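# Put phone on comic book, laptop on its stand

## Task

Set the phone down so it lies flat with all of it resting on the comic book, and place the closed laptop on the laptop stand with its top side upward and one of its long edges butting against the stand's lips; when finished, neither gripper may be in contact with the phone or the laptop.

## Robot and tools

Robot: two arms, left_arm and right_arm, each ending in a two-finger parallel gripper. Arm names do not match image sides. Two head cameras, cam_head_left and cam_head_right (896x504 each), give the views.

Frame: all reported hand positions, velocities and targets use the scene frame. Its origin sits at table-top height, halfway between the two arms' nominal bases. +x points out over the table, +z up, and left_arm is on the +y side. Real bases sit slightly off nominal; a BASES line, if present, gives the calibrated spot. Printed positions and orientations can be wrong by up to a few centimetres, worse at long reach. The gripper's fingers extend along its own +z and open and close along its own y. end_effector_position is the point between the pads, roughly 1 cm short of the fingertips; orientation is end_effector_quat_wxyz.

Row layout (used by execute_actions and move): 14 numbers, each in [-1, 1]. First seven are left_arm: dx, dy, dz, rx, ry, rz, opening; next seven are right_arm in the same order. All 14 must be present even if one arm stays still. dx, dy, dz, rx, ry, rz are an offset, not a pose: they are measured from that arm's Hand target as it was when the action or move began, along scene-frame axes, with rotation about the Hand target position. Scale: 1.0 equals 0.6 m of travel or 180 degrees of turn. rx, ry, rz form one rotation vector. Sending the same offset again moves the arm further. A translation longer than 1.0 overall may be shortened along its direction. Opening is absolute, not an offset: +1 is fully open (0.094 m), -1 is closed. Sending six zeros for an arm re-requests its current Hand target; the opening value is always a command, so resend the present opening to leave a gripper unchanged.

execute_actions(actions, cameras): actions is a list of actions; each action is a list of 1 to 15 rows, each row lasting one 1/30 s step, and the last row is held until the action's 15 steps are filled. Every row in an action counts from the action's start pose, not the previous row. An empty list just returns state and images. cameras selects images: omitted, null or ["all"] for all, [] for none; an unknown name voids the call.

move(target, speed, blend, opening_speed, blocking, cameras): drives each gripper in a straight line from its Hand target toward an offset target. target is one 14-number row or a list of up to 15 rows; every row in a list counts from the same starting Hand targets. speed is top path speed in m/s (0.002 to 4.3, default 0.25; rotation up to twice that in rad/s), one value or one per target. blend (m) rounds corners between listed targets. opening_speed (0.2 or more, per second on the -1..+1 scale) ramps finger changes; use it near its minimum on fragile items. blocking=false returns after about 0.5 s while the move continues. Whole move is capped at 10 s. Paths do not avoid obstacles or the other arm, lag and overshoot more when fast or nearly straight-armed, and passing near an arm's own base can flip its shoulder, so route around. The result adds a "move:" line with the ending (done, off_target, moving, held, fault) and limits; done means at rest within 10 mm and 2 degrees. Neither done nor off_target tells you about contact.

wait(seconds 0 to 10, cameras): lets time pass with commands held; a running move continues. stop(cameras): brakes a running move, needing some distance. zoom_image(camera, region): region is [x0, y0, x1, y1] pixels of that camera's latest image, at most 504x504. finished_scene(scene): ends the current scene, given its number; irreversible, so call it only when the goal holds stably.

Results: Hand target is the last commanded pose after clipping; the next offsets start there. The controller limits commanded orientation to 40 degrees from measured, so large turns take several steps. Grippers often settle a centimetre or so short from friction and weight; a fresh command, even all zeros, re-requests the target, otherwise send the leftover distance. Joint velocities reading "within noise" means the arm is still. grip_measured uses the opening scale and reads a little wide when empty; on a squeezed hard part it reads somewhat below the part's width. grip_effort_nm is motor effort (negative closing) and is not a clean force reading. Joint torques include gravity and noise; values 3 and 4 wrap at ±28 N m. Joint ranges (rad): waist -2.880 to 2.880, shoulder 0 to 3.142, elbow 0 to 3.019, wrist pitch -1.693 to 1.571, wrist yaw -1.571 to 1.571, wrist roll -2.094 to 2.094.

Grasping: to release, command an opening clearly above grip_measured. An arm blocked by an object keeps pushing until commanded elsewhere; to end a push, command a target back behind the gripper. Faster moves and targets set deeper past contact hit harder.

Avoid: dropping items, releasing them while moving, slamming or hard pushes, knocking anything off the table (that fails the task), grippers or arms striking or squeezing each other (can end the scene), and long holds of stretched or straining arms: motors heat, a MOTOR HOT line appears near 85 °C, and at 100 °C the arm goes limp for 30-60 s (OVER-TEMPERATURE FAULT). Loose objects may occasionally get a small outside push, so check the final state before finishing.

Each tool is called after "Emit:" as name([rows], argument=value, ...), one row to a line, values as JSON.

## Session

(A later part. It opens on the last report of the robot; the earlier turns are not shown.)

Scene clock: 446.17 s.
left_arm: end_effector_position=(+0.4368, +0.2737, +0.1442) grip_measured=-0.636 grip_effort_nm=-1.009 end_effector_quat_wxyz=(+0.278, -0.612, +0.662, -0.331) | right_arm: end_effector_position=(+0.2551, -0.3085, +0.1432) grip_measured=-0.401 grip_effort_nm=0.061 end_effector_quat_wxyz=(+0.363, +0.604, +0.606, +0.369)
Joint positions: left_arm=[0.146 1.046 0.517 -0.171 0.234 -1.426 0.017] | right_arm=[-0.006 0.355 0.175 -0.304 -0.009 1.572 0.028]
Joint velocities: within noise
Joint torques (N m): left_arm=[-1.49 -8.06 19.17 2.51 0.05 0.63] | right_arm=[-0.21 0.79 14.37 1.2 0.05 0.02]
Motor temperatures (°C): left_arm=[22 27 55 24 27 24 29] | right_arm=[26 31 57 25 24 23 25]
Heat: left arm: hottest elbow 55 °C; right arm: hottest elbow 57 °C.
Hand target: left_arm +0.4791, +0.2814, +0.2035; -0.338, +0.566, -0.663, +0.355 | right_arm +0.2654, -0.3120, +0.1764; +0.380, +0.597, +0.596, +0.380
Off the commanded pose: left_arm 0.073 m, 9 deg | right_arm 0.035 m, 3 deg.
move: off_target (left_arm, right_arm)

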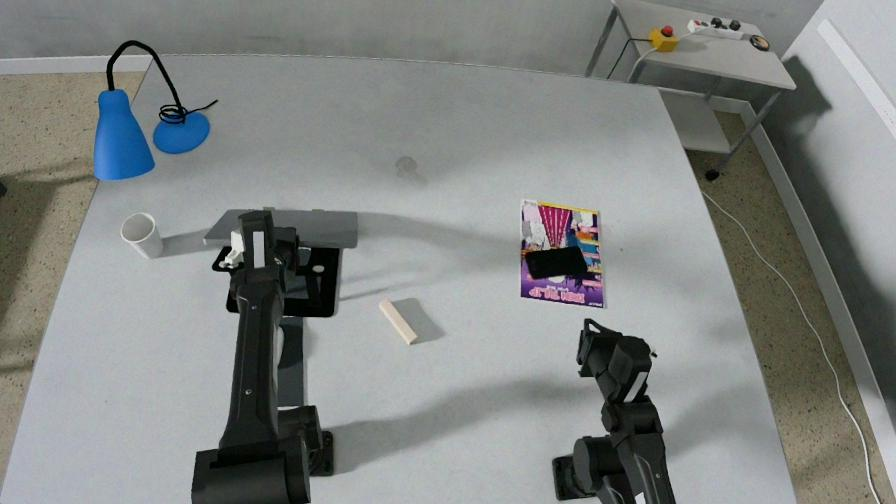

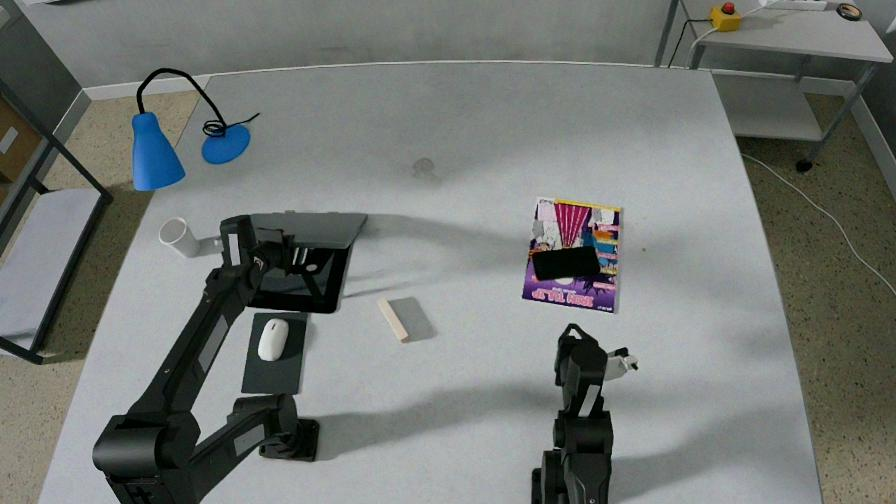

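Emit:
move(target=[-0.01,0,-0.015,0,0.0,-0.004,-0.95,0,0,0,0,0,0,-0.4], speed=0.04)

Emit:
zoom_image(camera="cam_head_left", region=[180, 140, 400, 320])

Emit:
zoom_image(camera="cam_head_right", region=[200, 180, 400, 300])

Scene clock: 450.47 s.
left_arm: end_effector_position=(+0.4395, +0.2728, +0.1429) grip_measured=-0.636 grip_effort_nm=-1.009 end_effector_quat_wxyz=(+0.277, -0.608, +0.664, -0.335) | right_arm: end_effector_position=(+0.2551, -0.3085, +0.1432) grip_measured=-0.401 grip_effort_nm=0.061 end_effector_quat_wxyz=(+0.363, +0.604, +0.606, +0.369)
Joint positions: left_arm=[0.148 1.058 0.517 -0.154 0.246 -1.42 0.017] | right_arm=[-0.006 0.355 0.175 -0.304 -0.009 1.572 0.028]
Joint velocities: within noise
Joint torques (N m): left_arm=[-0.67 -8.23 16.91 2.88 0.22 0.67] | right_arm=[-0.21 0.79 14.37 1.2 0.05 0.02]
Motor temperatures (°C): left_arm=[22 27 55 24 27 24 29] | right_arm=[26 31 57 25 24 23 25]
Heat: left arm: hottest elbow 55 °C; right arm: hottest elbow 57 °C.
Hand target: left_arm +0.4732, +0.2813, +0.1944; +0.335, -0.562, +0.667, -0.357 | right_arm +0.2654, -0.3120, +0.1764; +0.380, +0.597, +0.596, +0.380
Off the commanded pose: left_arm 0.062 m, 9 deg | right_arm 0.035 m, 3 deg.
move: off_target (left_arm, right_arm)

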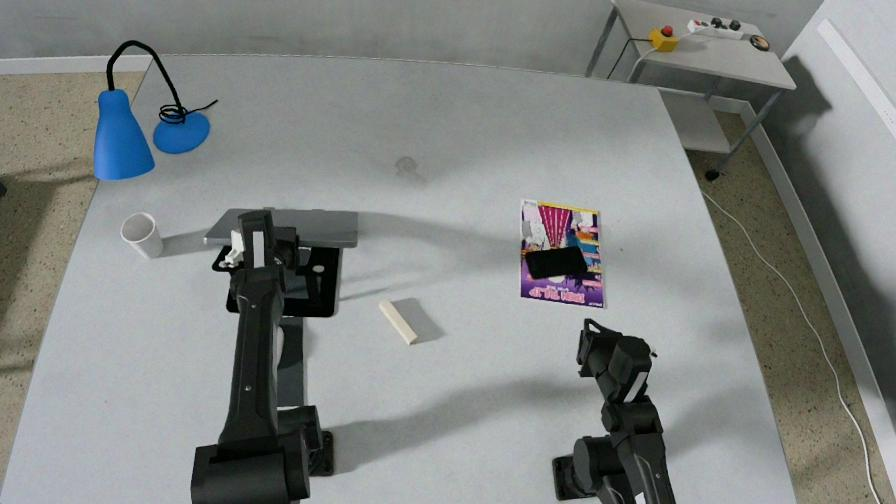

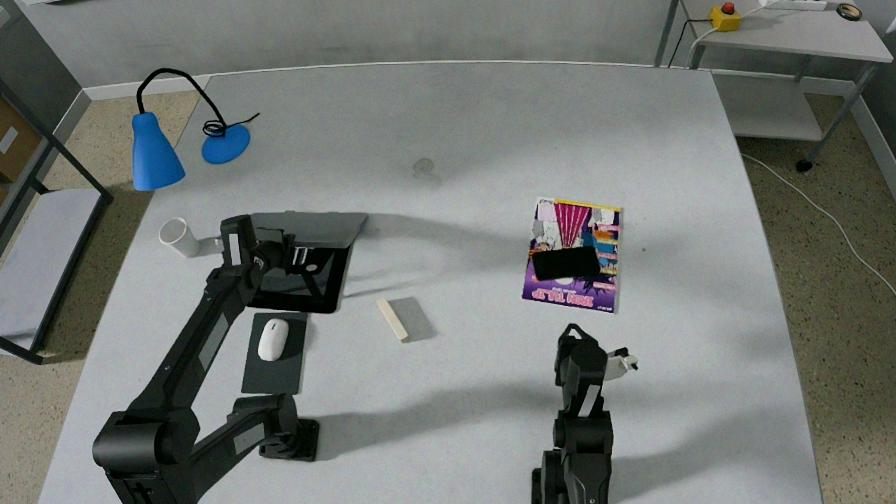

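Scaled by 2.291.

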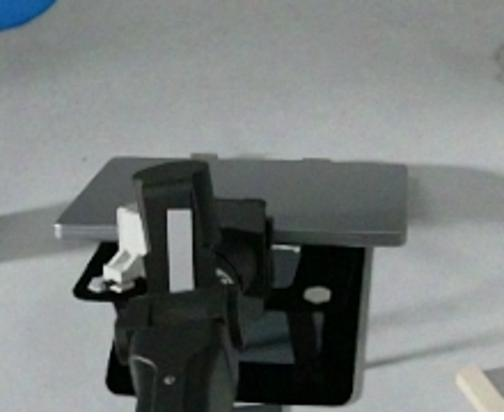

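Scaled by 2.520.

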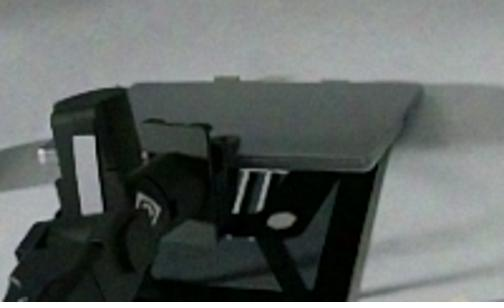

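Emit:
move(target=[-0.02,0,-0.02,0,0.0,-0.003,-0.95,0,0,0,0,0,0,-0.4], speed=0.04)

Emit:
zoom_image(camera="cam_head_left", region=[180, 140, 400, 320])

Emit:
zoom_image(camera="cam_head_right", region=[200, 180, 400, 300])

Scene clock: 455.10 s.
left_arm: end_effector_position=(+0.4408, +0.2747, +0.1435) grip_measured=-0.636 grip_effort_nm=-1.009 end_effector_quat_wxyz=(+0.279, -0.603, +0.665, -0.340) | right_arm: end_effector_position=(+0.2551, -0.3085, +0.1432) grip_measured=-0.401 grip_effort_nm=0.061 end_effector_quat_wxyz=(+0.363, +0.604, +0.606, +0.369)
Joint positions: left_arm=[0.159 1.063 0.517 -0.143 0.262 -1.41 0.017] | right_arm=[-0.006 0.355 0.175 -0.304 -0.009 1.572 0.028]
Joint velocities: within noise
Joint torques (N m): left_arm=[-1.14 -8.94 13.23 3.66 0.25 0.69] | right_arm=[-0.21 0.85 14.37 1.22 0.05 0.02]
Motor temperatures (°C): left_arm=[22 26 55 24 27 24 29] | right_arm=[26 31 57 25 24 23 25]
Heat: left arm: hottest elbow 55 °C; right arm: hottest elbow 57 °C.
Hand target: left_arm +0.4612, +0.2814, +0.1825; +0.334, -0.559, +0.669, -0.358 | right_arm +0.2654, -0.3120, +0.1764; +0.380, +0.597, +0.596, +0.380
Off the commanded pose: left_arm 0.044 m, 8 deg | right_arm 0.035 m, 3 deg.
move: off_target (left_arm, right_arm)

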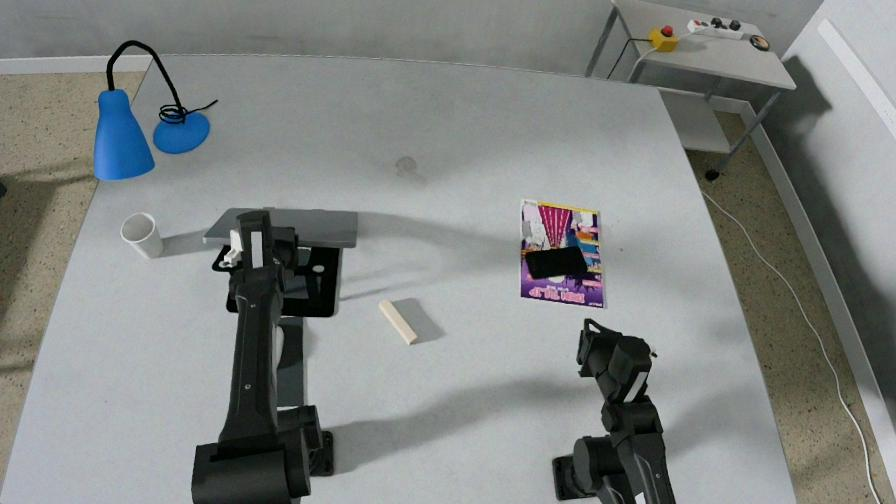

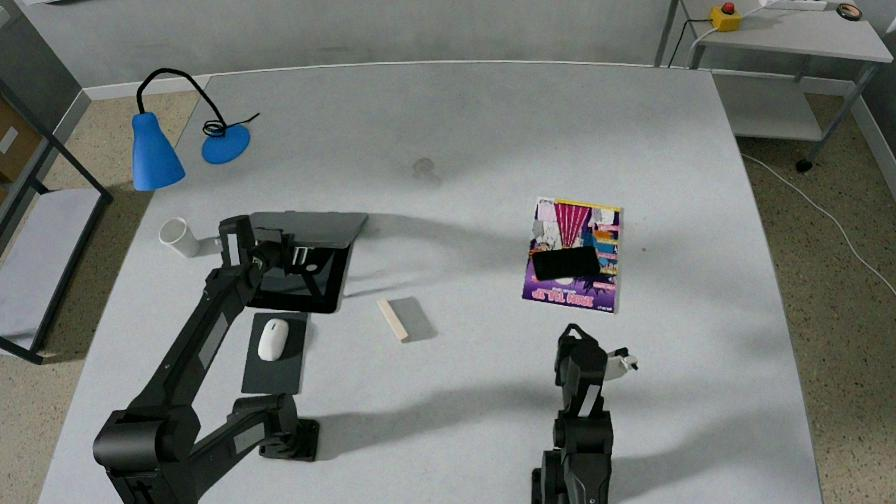

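Scaled by 2.291.

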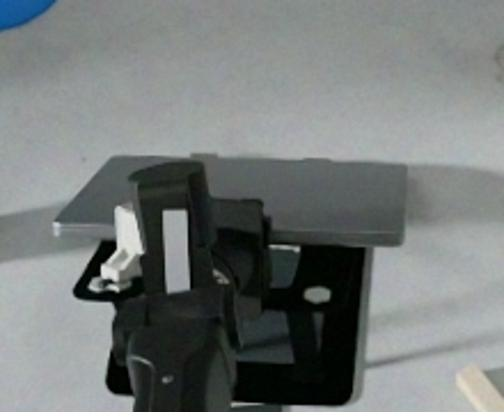

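Scaled by 2.520.

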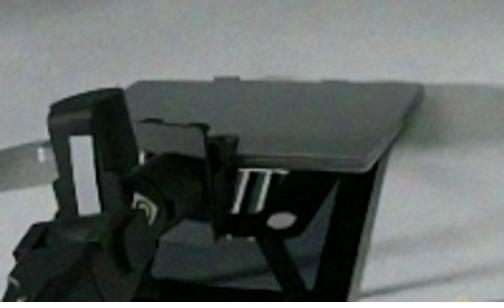

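Emit:
move(target=[0,0,0,0,0.0,0,-0.4,0,0,0,0,0,0,-0.4], opening_speed=0.25)

Emit:
zoom_image(camera="cam_head_left", region=[180, 140, 400, 320])

Emit:
zoom_image(camera="cam_head_right", region=[200, 180, 400, 300])

Scene clock: 464.17 s.
left_arm: end_effector_position=(+0.4408, +0.2748, +0.1433) grip_measured=-0.402 grip_effort_nm=0.081 end_effector_quat_wxyz=(+0.286, -0.586, +0.680, -0.334) | right_arm: end_effector_position=(+0.2551, -0.3085, +0.1432) grip_measured=-0.401 grip_effort_nm=0.061 end_effector_quat_wxyz=(+0.363, +0.604, +0.606, +0.369)
Joint positions: left_arm=[0.161 1.064 0.517 -0.143 0.267 -1.36 0.028] | right_arm=[-0.006 0.355 0.175 -0.304 -0.009 1.572 0.028]
Joint velocities: within noise
Joint torques (N m): left_arm=[-1.08 -9.58 13.24 3.47 0.32 0.23] | right_arm=[-0.21 0.85 14.34 1.2 0.05 0.03]
Motor temperatures (°C): left_arm=[22 26 54 24 27 24 29] | right_arm=[26 31 58 25 24 23 25]
Heat: left arm: hottest elbow 54 °C; right arm: hottest elbow 58 °C.
Hand target: left_arm +0.4612, +0.2814, +0.1825; +0.334, -0.559, +0.669, -0.358 | right_arm +0.2654, -0.3120, +0.1764; +0.380, +0.597, +0.596, +0.380
Off the commanded pose: left_arm 0.045 m, 7 deg | right_arm 0.035 m, 3 deg.
move: off_target (left_arm, right_arm)

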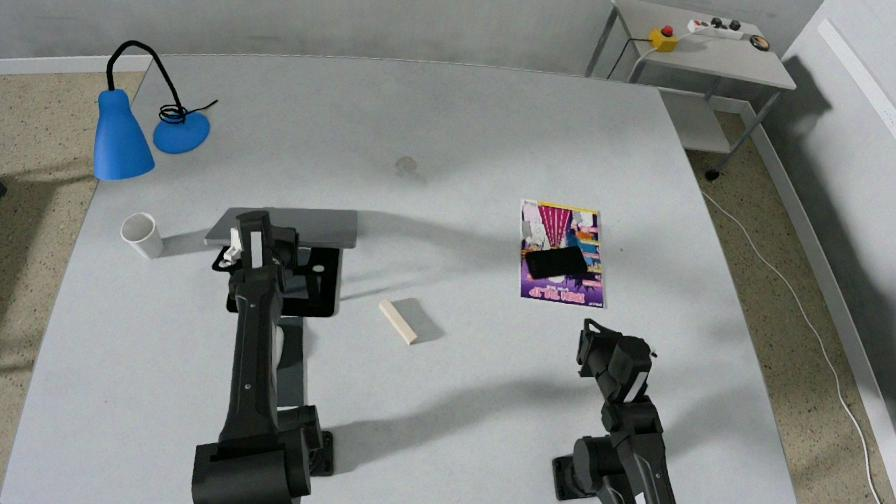

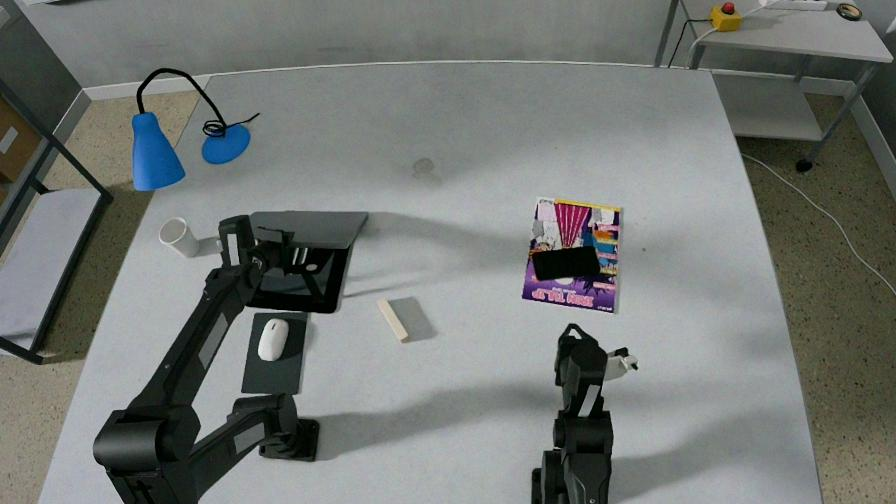

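Scaled by 2.291.

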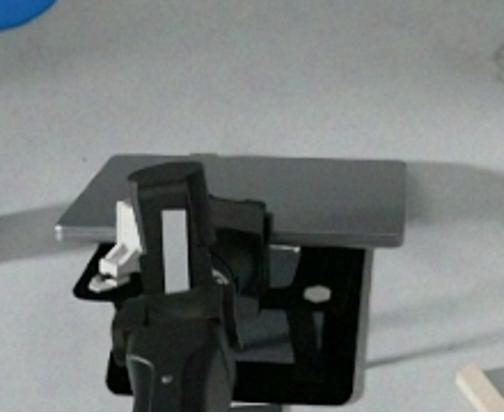

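Scaled by 2.520.

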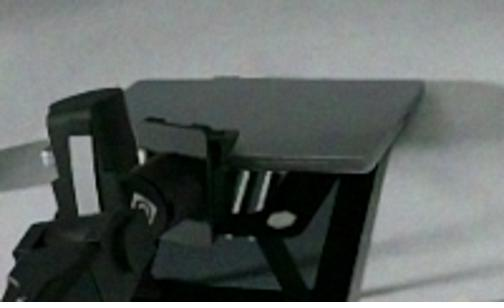

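Emit:
move(target=[-0.17,0.0,0.0,0,0.0,0,-0.4,0,0,0,0,0,0,-0.4], speed=0.12)

Emit:
zoom_image(camera="cam_head_left", region=[180, 140, 400, 320])

Emit:
zoom_image(camera="cam_head_right", region=[200, 180, 400, 300])

Scene clock: 470.40 s.
left_arm: end_effector_position=(+0.3630, +0.2779, +0.1845) grip_measured=-0.401 grip_effort_nm=0.085 end_effector_quat_wxyz=(+0.331, -0.557, +0.670, -0.362) | right_arm: end_effector_position=(+0.2551, -0.3085, +0.1432) grip_measured=-0.401 grip_effort_nm=0.066 end_effector_quat_wxyz=(+0.363, +0.604, +0.606, +0.369)
Joint positions: left_arm=[0.261 0.663 0.391 -0.316 0.36 -1.293 0.028] | right_arm=[-0.006 0.355 0.175 -0.304 -0.009 1.572 0.028]
Joint velocities: within noise
Joint torques (N m): left_arm=[-0.21 -3.66 10.55 1.39 0.22 0.15] | right_arm=[-0.21 0.79 14.37 1.2 0.05 0.02]
Motor temperatures (°C): left_arm=[22 26 53 24 27 24 29] | right_arm=[26 31 58 25 24 23 25]
Heat: left arm: hottest elbow 53 °C; right arm: hottest elbow 58 °C.
Hand target: left_arm +0.3592, +0.2814, +0.1825; +0.334, -0.559, +0.669, -0.358 | right_arm +0.2654, -0.3120, +0.1764; +0.380, +0.597, +0.596, +0.380
Off the commanded pose: left_arm 0.006 m, 1 deg | right_arm 0.035 m, 3 deg.
move: off_target (right_arm)

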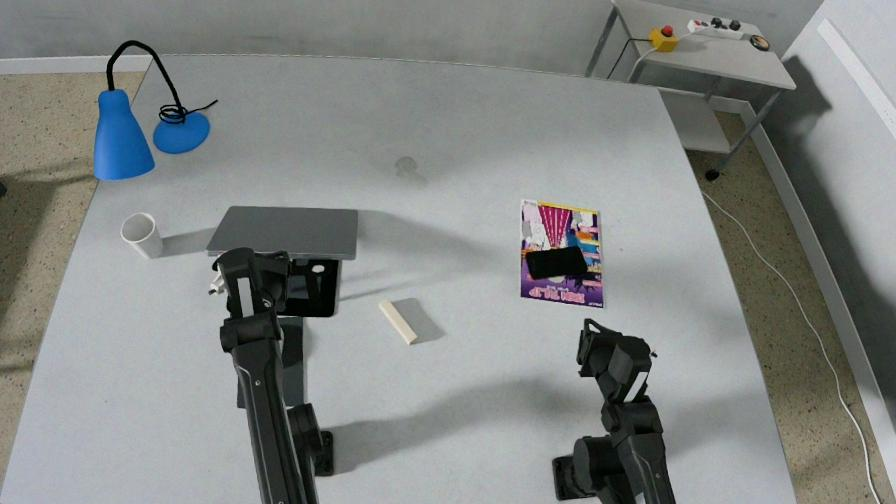

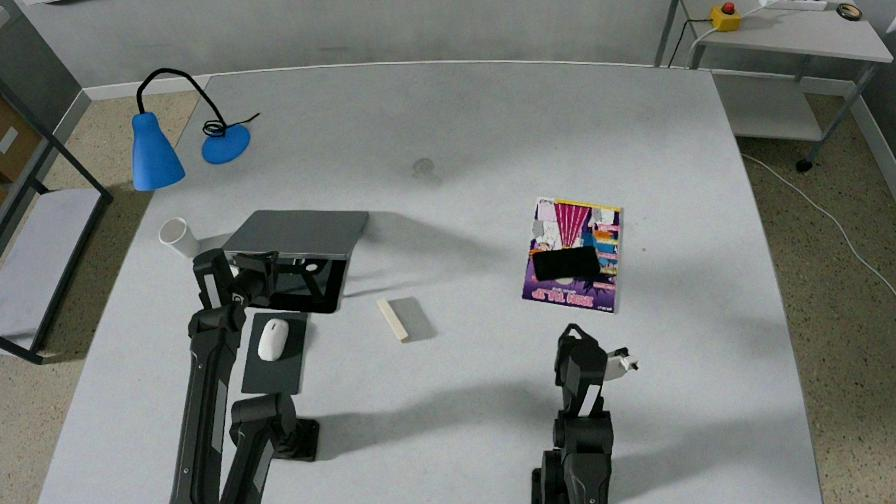

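Scaled by 2.291.

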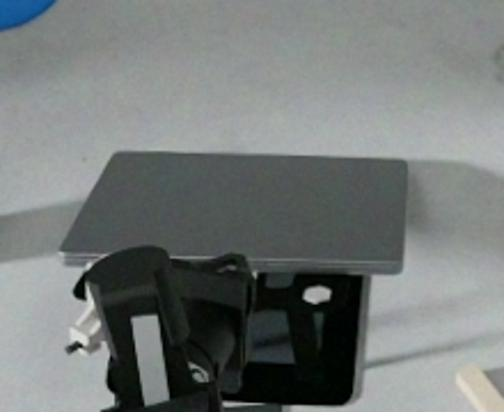

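Scaled by 2.520.

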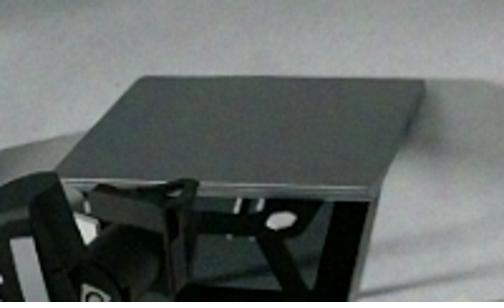

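Emit:
move(target=[-0.12,-0.1,0.25,0,0.0,0,-0.4,0,0,0,0,0,0,-0.4], speed=0.25)

Emit:
zoom_image(camera="cam_head_left", region=[190, 190, 370, 290])

Emit:
zoom_image(camera="cam_head_right", region=[210, 190, 390, 290])

Scene clock: 474.90 s.
left_arm: end_effector_position=(+0.2860, +0.2251, +0.2917) grip_measured=-0.401 grip_effort_nm=0.085 end_effector_quat_wxyz=(+0.315, -0.571, +0.679, -0.337) | right_arm: end_effector_position=(+0.2551, -0.3085, +0.1432) grip_measured=-0.401 grip_effort_nm=0.061 end_effector_quat_wxyz=(+0.363, +0.604, +0.606, +0.369)
Joint positions: left_arm=[-0.031 0.349 0.639 -0.905 0.097 -1.45 0.028] | right_arm=[-0.006 0.355 0.175 -0.304 -0.009 1.572 0.028]
Joint velocities: within noise
Joint torques (N m): left_arm=[-3.14 0.62 18.02 1.54 -0.16 0.01] | right_arm=[-0.26 0.67 14.35 1.2 0.05 0.02]
Motor temperatures (°C): left_arm=[22 26 52 24 27 24 29] | right_arm=[26 31 58 25 24 23 25]
Heat: left arm: hottest elbow 52 °C; right arm: hottest elbow 58 °C.
Hand target: left_arm +0.2872, +0.2215, +0.3325; +0.334, -0.559, +0.669, -0.358 | right_arm +0.2654, -0.3120, +0.1764; +0.380, +0.597, +0.596, +0.380
Off the commanded pose: left_arm 0.041 m, 4 deg | right_arm 0.035 m, 3 deg.
move: off_target (left_arm, right_arm)

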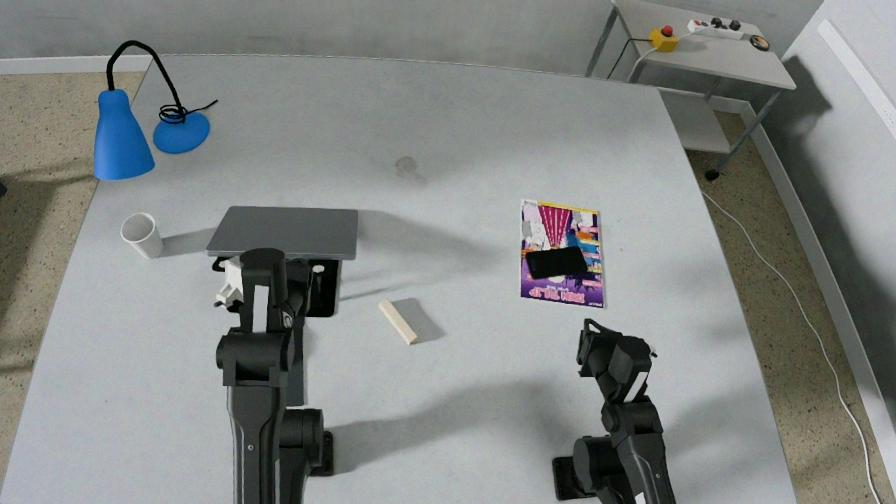

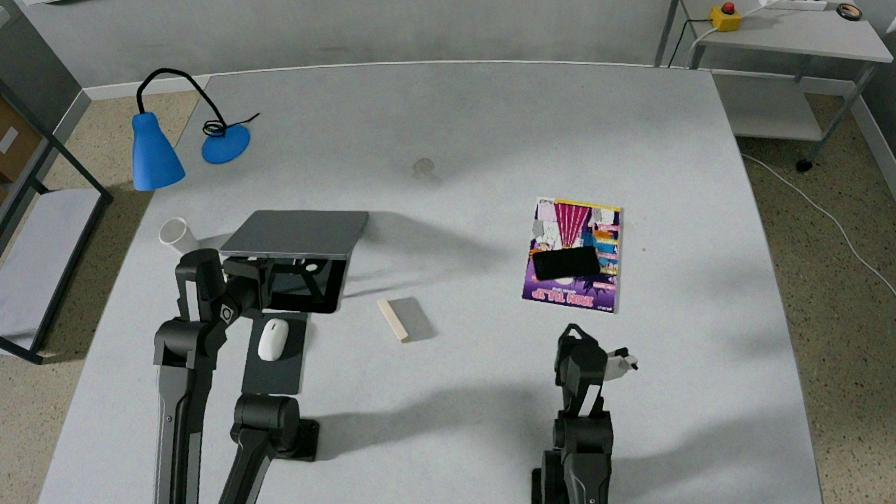

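Scaled by 2.800.

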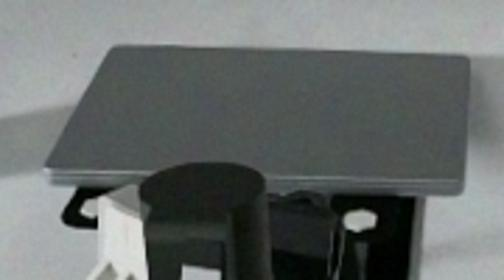

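Scaled by 2.800.

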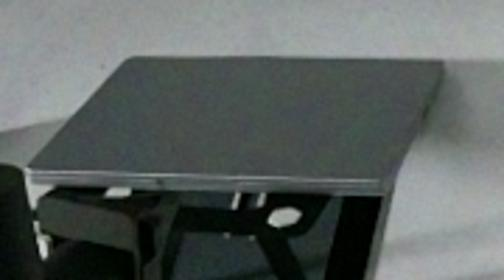

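Emit:
move([
  [0,0.2,0.02,0.017,0.14,0,-1,0,0,0,0,0,0,-0.4],
  [0.13,0.43,-0.07,0.034,0.275,0,-1,0,0,0,0,0,0,-0.4],
], speed=0.2)

Emit:
zoom_image(camera="cam_head_left", region=[140, 180, 370, 310])

Emit:
zoom_image(camera="cam_head_right", region=[160, 180, 390, 310])

Scene clock: 495.10 s.
left_arm: end_effector_position=(+0.3557, +0.4646, +0.2634) grip_measured=-0.981 grip_effort_nm=-1.004 end_effector_quat_wxyz=(+0.022, -0.640, +0.766, -0.057) | right_arm: end_effector_position=(+0.2551, -0.3085, +0.1432) grip_measured=-0.401 grip_effort_nm=0.061 end_effector_quat_wxyz=(+0.363, +0.604, +0.606, +0.369)
Joint positions: left_arm=[0.62 1.334 1.316 -1.504 0.112 -0.746 0.001] | right_arm=[-0.006 0.355 0.175 -0.304 -0.009 1.572 0.028]
Joint velocities: within noise
Joint torques (N m): left_arm=[-0.38 -11.22 16.68 0.14 -0.09 0.11] | right_arm=[-0.26 0.85 14.41 1.21 0.05 0.02]
Motor temperatures (°C): left_arm=[22 26 54 24 27 24 28] | right_arm=[26 31 58 25 24 23 25]
Heat: left arm: hottest elbow 54 °C; right arm: hottest elbow 58 °C.
Hand target: left_arm +0.3653, +0.4794, +0.2905; +0.051, -0.639, +0.765, -0.057 | right_arm +0.2654, -0.3120, +0.1764; +0.380, +0.597, +0.596, +0.380
Off the commanded pose: left_arm 0.032 m, 3 deg | right_arm 0.035 m, 3 deg.
move: off_target (left_arm, right_arm)

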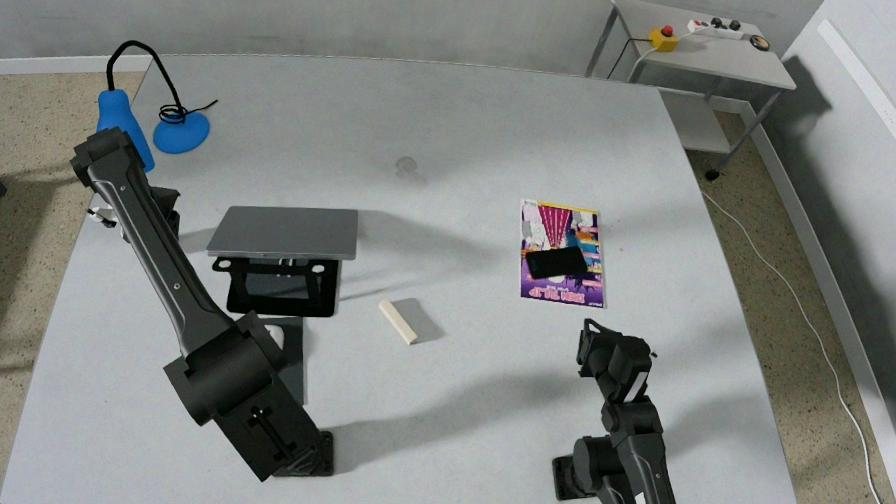

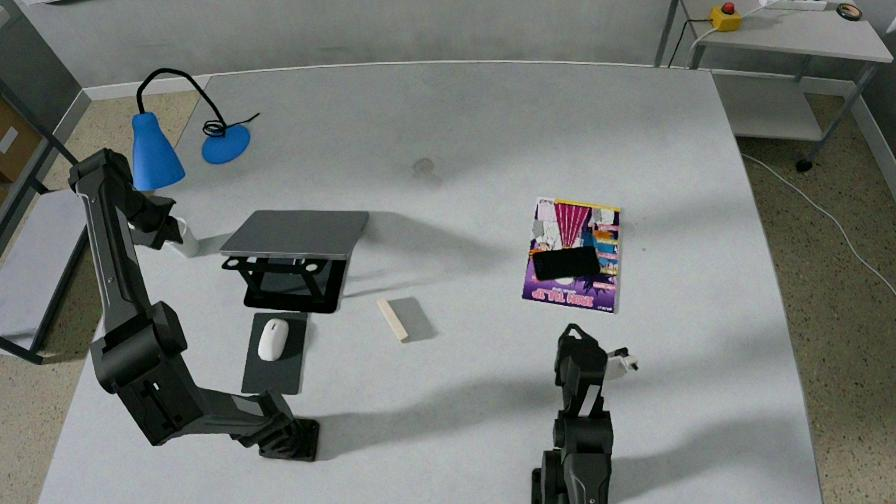

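Scaled by 2.191.

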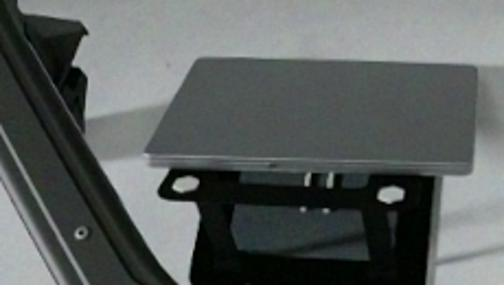

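Scaled by 2.191.

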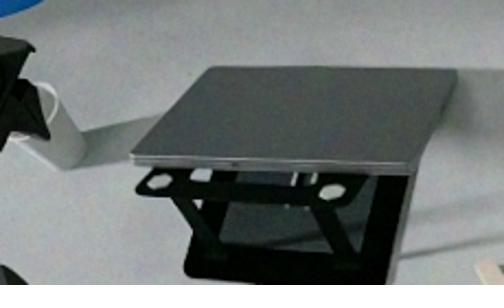

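Emit:
move(target=[0,0.01,-0.19,0,0,0,-1,0,0,0,0,0,0,-0.4], speed=0.15)

Emit:
zoom_image(camera="cam_head_left", region=[140, 180, 370, 310])

Emit:
zoom_image(camera="cam_head_right", region=[160, 180, 390, 310])

Scene clock: 503.77 s.
left_arm: end_effector_position=(+0.3676, +0.4797, +0.1804) grip_measured=-0.981 grip_effort_nm=-1.009 end_effector_quat_wxyz=(+0.049, -0.638, +0.767, -0.057) | right_arm: end_effector_position=(+0.2551, -0.3085, +0.1432) grip_measured=-0.401 grip_effort_nm=0.066 end_effector_quat_wxyz=(+0.363, +0.604, +0.606, +0.369)
Joint positions: left_arm=[0.632 1.377 1.135 -1.226 0.111 -0.733 0.001] | right_arm=[-0.006 0.355 0.175 -0.304 -0.009 1.572 0.028]
Joint velocities: within noise
Joint torques (N m): left_arm=[-1.03 -11.87 9.48 1.01 -0.02 0.16] | right_arm=[-0.26 0.73 14.37 1.2 0.05 0.02]
Motor temperatures (°C): left_arm=[22 26 52 24 26 24 29] | right_arm=[26 31 58 25 24 23 25]
Heat: left arm: hottest elbow 52 °C; right arm: hottest elbow 58 °C.
Hand target: left_arm +0.3652, +0.4854, +0.1764; +0.051, -0.639, +0.765, -0.057 | right_arm +0.2654, -0.3120, +0.1764; +0.380, +0.597, +0.596, +0.380
Off the commanded pose: left_arm 0.007 m, 0 deg | right_arm 0.035 m, 3 deg.
move: off_target (right_arm)

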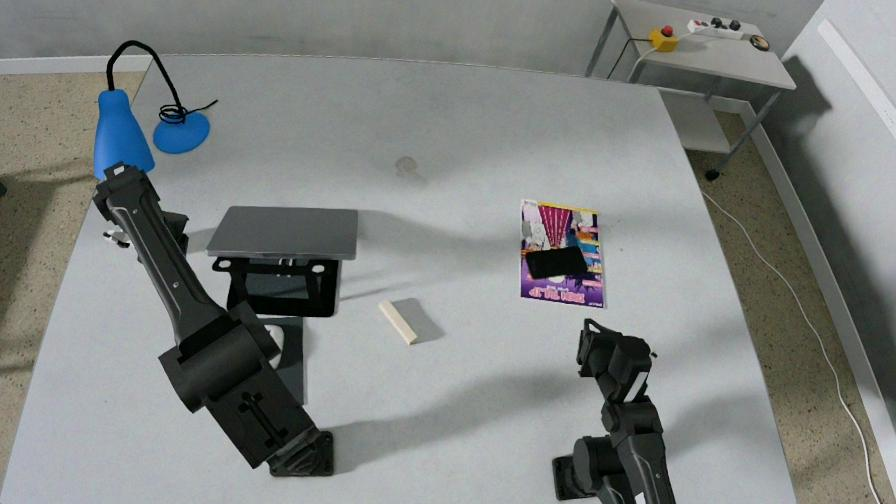

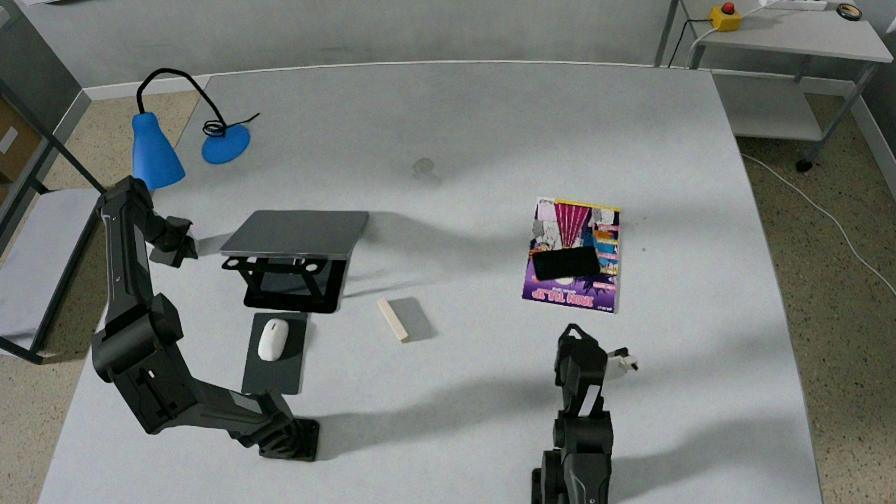

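Scaled by 2.191.

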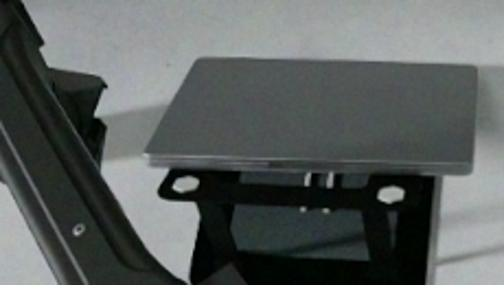

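Scaled by 2.191.

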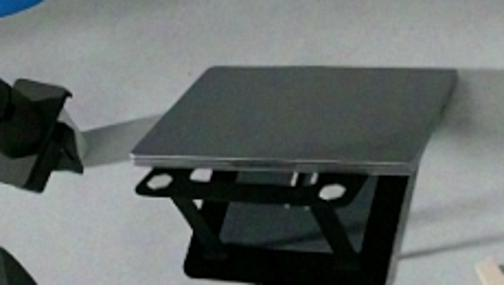

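Emit:
move([
  [-0.05,-0.01,0,0,0,0,-1,0,0,0,0,0,0,-0.4],
  [-0.06,-0.1,0,0,0,0,-1,0,0,0,0,0,0,-0.4],
], speed=0.1)

Emit:
zoom_image(camera="cam_head_left", region=[140, 180, 370, 310])

Emit:
zoom_image(camera="cam_head_right", region=[160, 180, 390, 310])

Scene clock: 513.53 s.
left_arm: end_effector_position=(+0.3298, +0.4309, +0.1743) grip_measured=-0.981 grip_effort_nm=-1.004 end_effector_quat_wxyz=(+0.046, -0.641, +0.764, -0.057) | right_arm: end_effector_position=(+0.2551, -0.3085, +0.1432) grip_measured=-0.401 grip_effort_nm=0.066 end_effector_quat_wxyz=(+0.363, +0.604, +0.606, +0.369)
Joint positions: left_arm=[0.586 1.224 0.981 -1.226 0.106 -0.786 0.001] | right_arm=[-0.006 0.355 0.175 -0.304 -0.009 1.572 0.028]
Joint velocities: within noise
Joint torques (N m): left_arm=[-2.32 -11.46 9.02 0.5 -0.11 -0.14] | right_arm=[-0.26 0.79 14.37 1.21 0.05 0.03]
Motor temperatures (°C): left_arm=[22 26 50 24 26 24 29] | right_arm=[26 31 58 25 24 23 25]
Heat: left arm: hottest elbow 50 °C; right arm: hottest elbow 58 °C.
Hand target: left_arm +0.3292, +0.4253, +0.1764; +0.051, -0.639, +0.765, -0.057 | right_arm +0.2654, -0.3120, +0.1764; +0.380, +0.597, +0.596, +0.380
Off the commanded pose: left_arm 0.006 m, 1 deg | right_arm 0.035 m, 3 deg.
move: off_target (right_arm)

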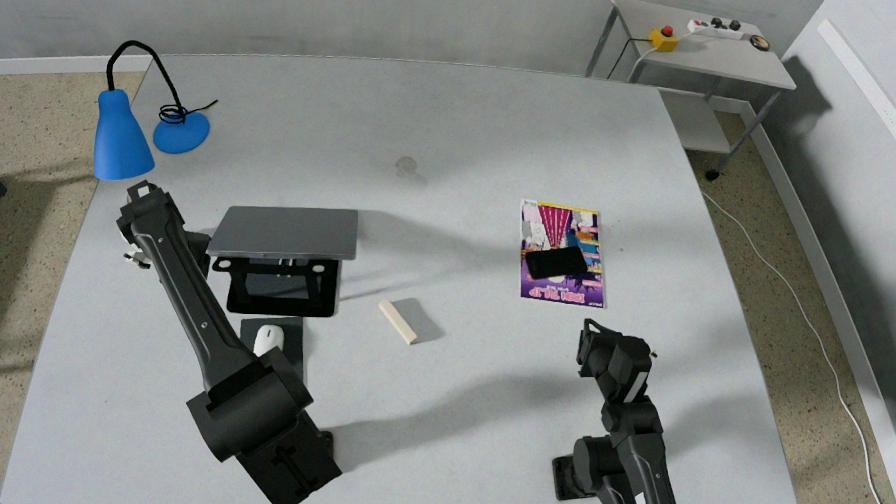

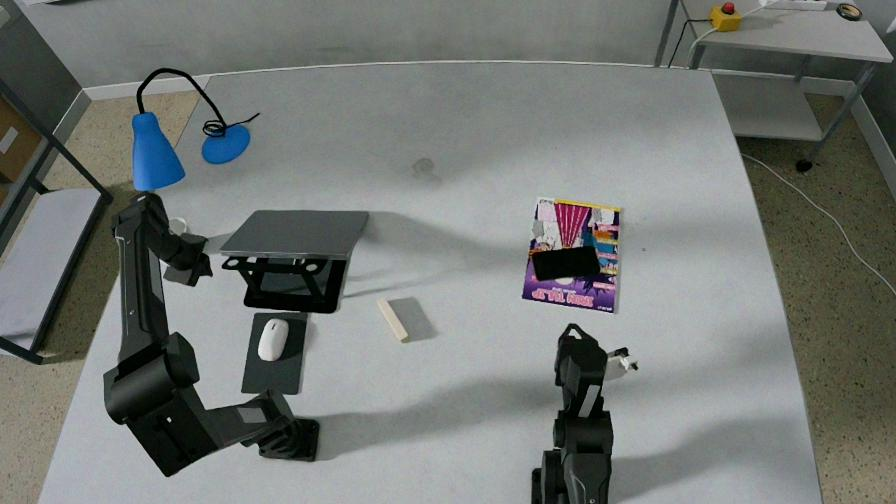

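Scaled by 2.191.

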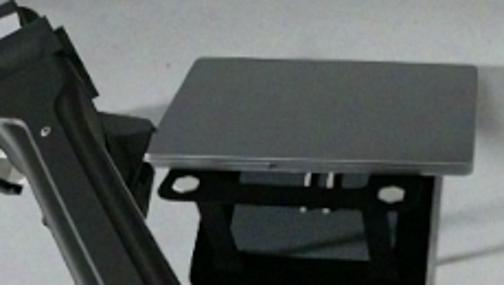

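Scaled by 2.191.

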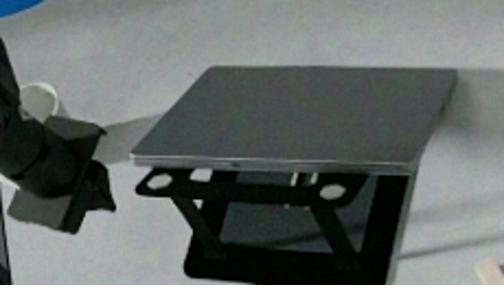

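Emit:
move([
  [-0.01,-0.045,0,0,0,0,-1,0,0,0,0,0,0,-0.4],
  [-0.01,-0.055,-0.055,0,0,0,-1,0,0,0,0,0,0,-0.4],
], speed=0.08)

Emit:
zoom_image(camera="cam_head_left", region=[140, 180, 370, 310])

Emit:
zoom_image(camera="cam_head_right", region=[160, 180, 390, 310])

Scene clock: 518.87 s.
left_arm: end_effector_position=(+0.3211, +0.3962, +0.1468) grip_measured=-0.981 grip_effort_nm=-1.004 end_effector_quat_wxyz=(+0.050, -0.641, +0.764, -0.057) | right_arm: end_effector_position=(+0.2551, -0.3085, +0.1432) grip_measured=-0.401 grip_effort_nm=0.066 end_effector_quat_wxyz=(+0.363, +0.604, +0.606, +0.369)
Joint positions: left_arm=[0.509 1.166 0.86 -1.147 0.097 -0.864 0.001] | right_arm=[-0.006 0.355 0.175 -0.304 -0.009 1.572 0.028]
Joint velocities: within noise
Joint torques (N m): left_arm=[-2.32 -8.59 9.02 1.05 -0.12 -0.11] | right_arm=[-0.21 0.73 14.37 1.21 0.05 0.02]
Motor temperatures (°C): left_arm=[22 26 49 24 26 24 29] | right_arm=[26 31 59 25 24 23 25]
Heat: left arm: hottest elbow 49 °C; right arm: hottest elbow 59 °C.
Hand target: left_arm +0.3232, +0.3924, +0.1434; +0.051, -0.639, +0.765, -0.057 | right_arm +0.2654, -0.3120, +0.1764; +0.380, +0.597, +0.596, +0.380
Off the commanded pose: left_arm 0.006 m, 0 deg | right_arm 0.035 m, 3 deg.
move: off_target (right_arm)

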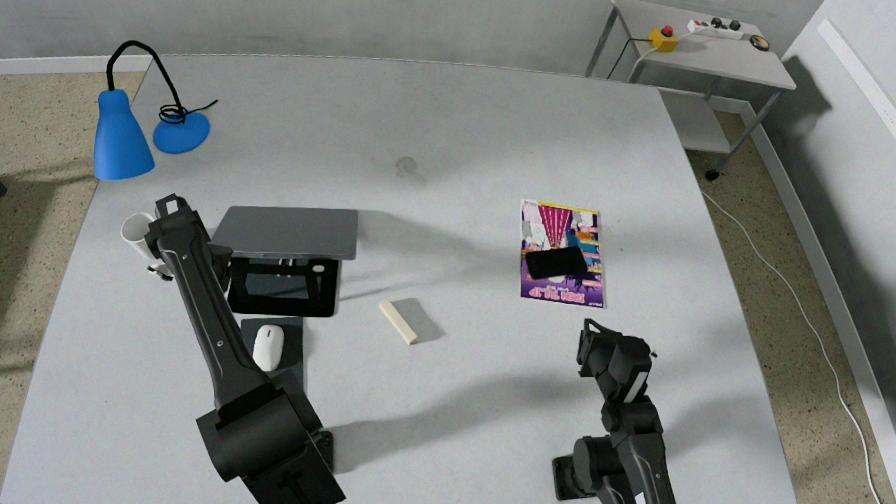

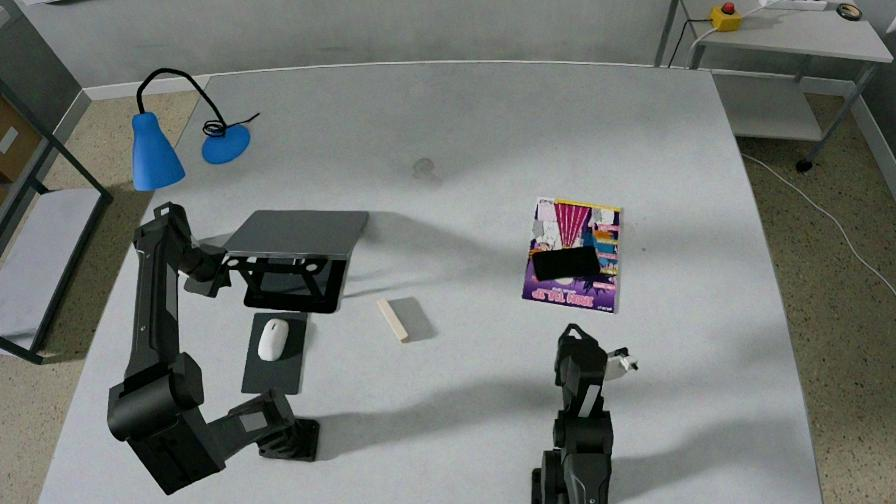

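Scaled by 2.191.

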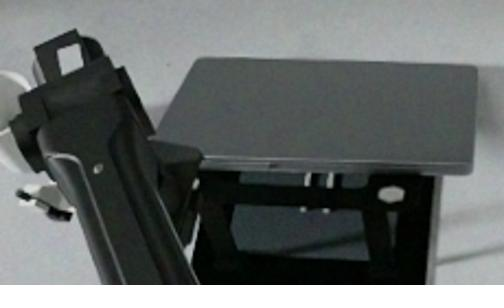

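Scaled by 2.191.

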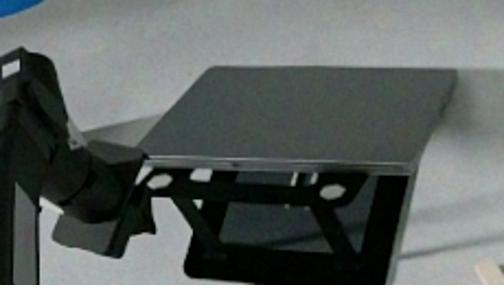

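Emit:
move(target=[0.0,0.045,0.0,0,0,0,-1,0,0,0,0,0,0,-0.4], speed=0.08)

Emit:
zoom_image(camera="cam_head_left", region=[140, 180, 370, 310])

Emit:
zoom_image(camera="cam_head_right", region=[160, 210, 290, 290])

Scene clock: 527.53 s.
left_arm: end_effector_position=(+0.3147, +0.4096, +0.1367) grip_measured=-0.981 grip_effort_nm=-1.004 end_effector_quat_wxyz=(+0.037, -0.640, +0.766, -0.054) | right_arm: end_effector_position=(+0.2551, -0.3085, +0.1432) grip_measured=-0.401 grip_effort_nm=0.066 end_effector_quat_wxyz=(+0.363, +0.604, +0.606, +0.369)
Joint positions: left_arm=[0.555 1.199 0.86 -1.145 0.099 -0.812 0.001] | right_arm=[-0.006 0.355 0.175 -0.304 -0.009 1.572 0.028]
Joint velocities: within noise
Joint torques (N m): left_arm=[0.09 -8.23 11.92 1.01 0.13 0.1] | right_arm=[-0.26 0.73 14.37 1.21 0.05 0.02]
Motor temperatures (°C): left_arm=[22 26 48 24 26 24 29] | right_arm=[26 31 59 25 24 23 25]
Heat: left arm: hottest elbow 48 °C; right arm: hottest elbow 59 °C.
Hand target: left_arm +0.3232, +0.4194, +0.1435; +0.051, -0.639, +0.765, -0.056 | right_arm +0.2654, -0.3120, +0.1764; +0.380, +0.597, +0.596, +0.380
Off the commanded pose: left_arm 0.015 m, 2 deg | right_arm 0.035 m, 3 deg.
move: off_target (left_arm, right_arm)

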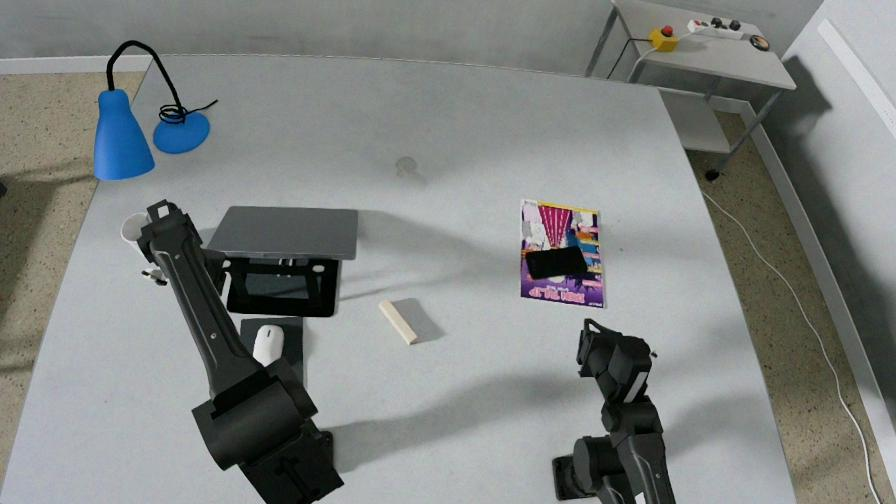

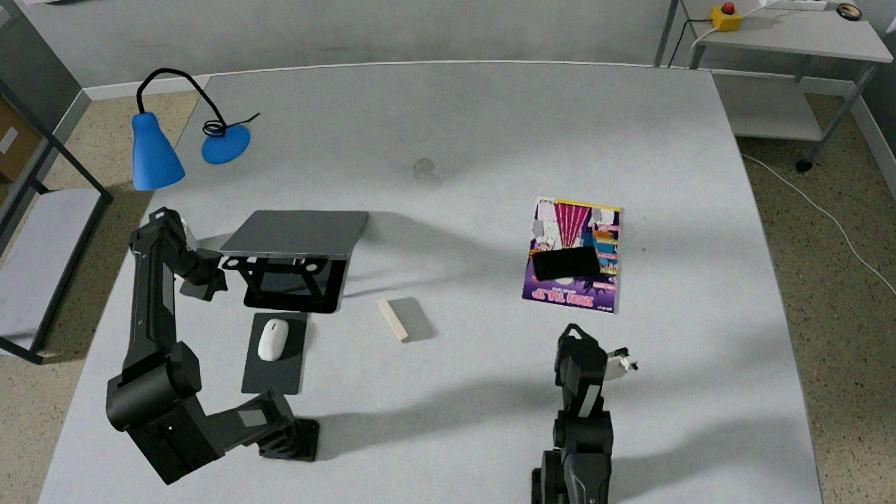

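Scaled by 2.191.

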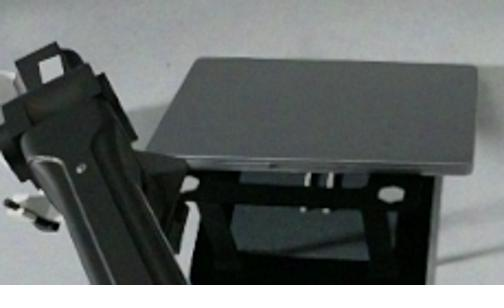

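Scaled by 3.877.

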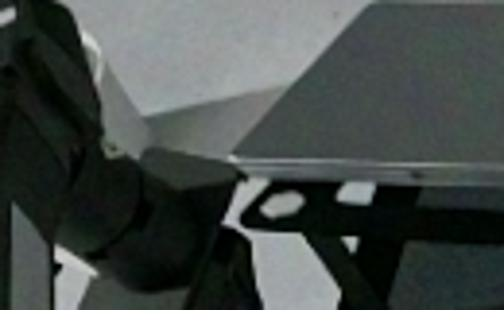

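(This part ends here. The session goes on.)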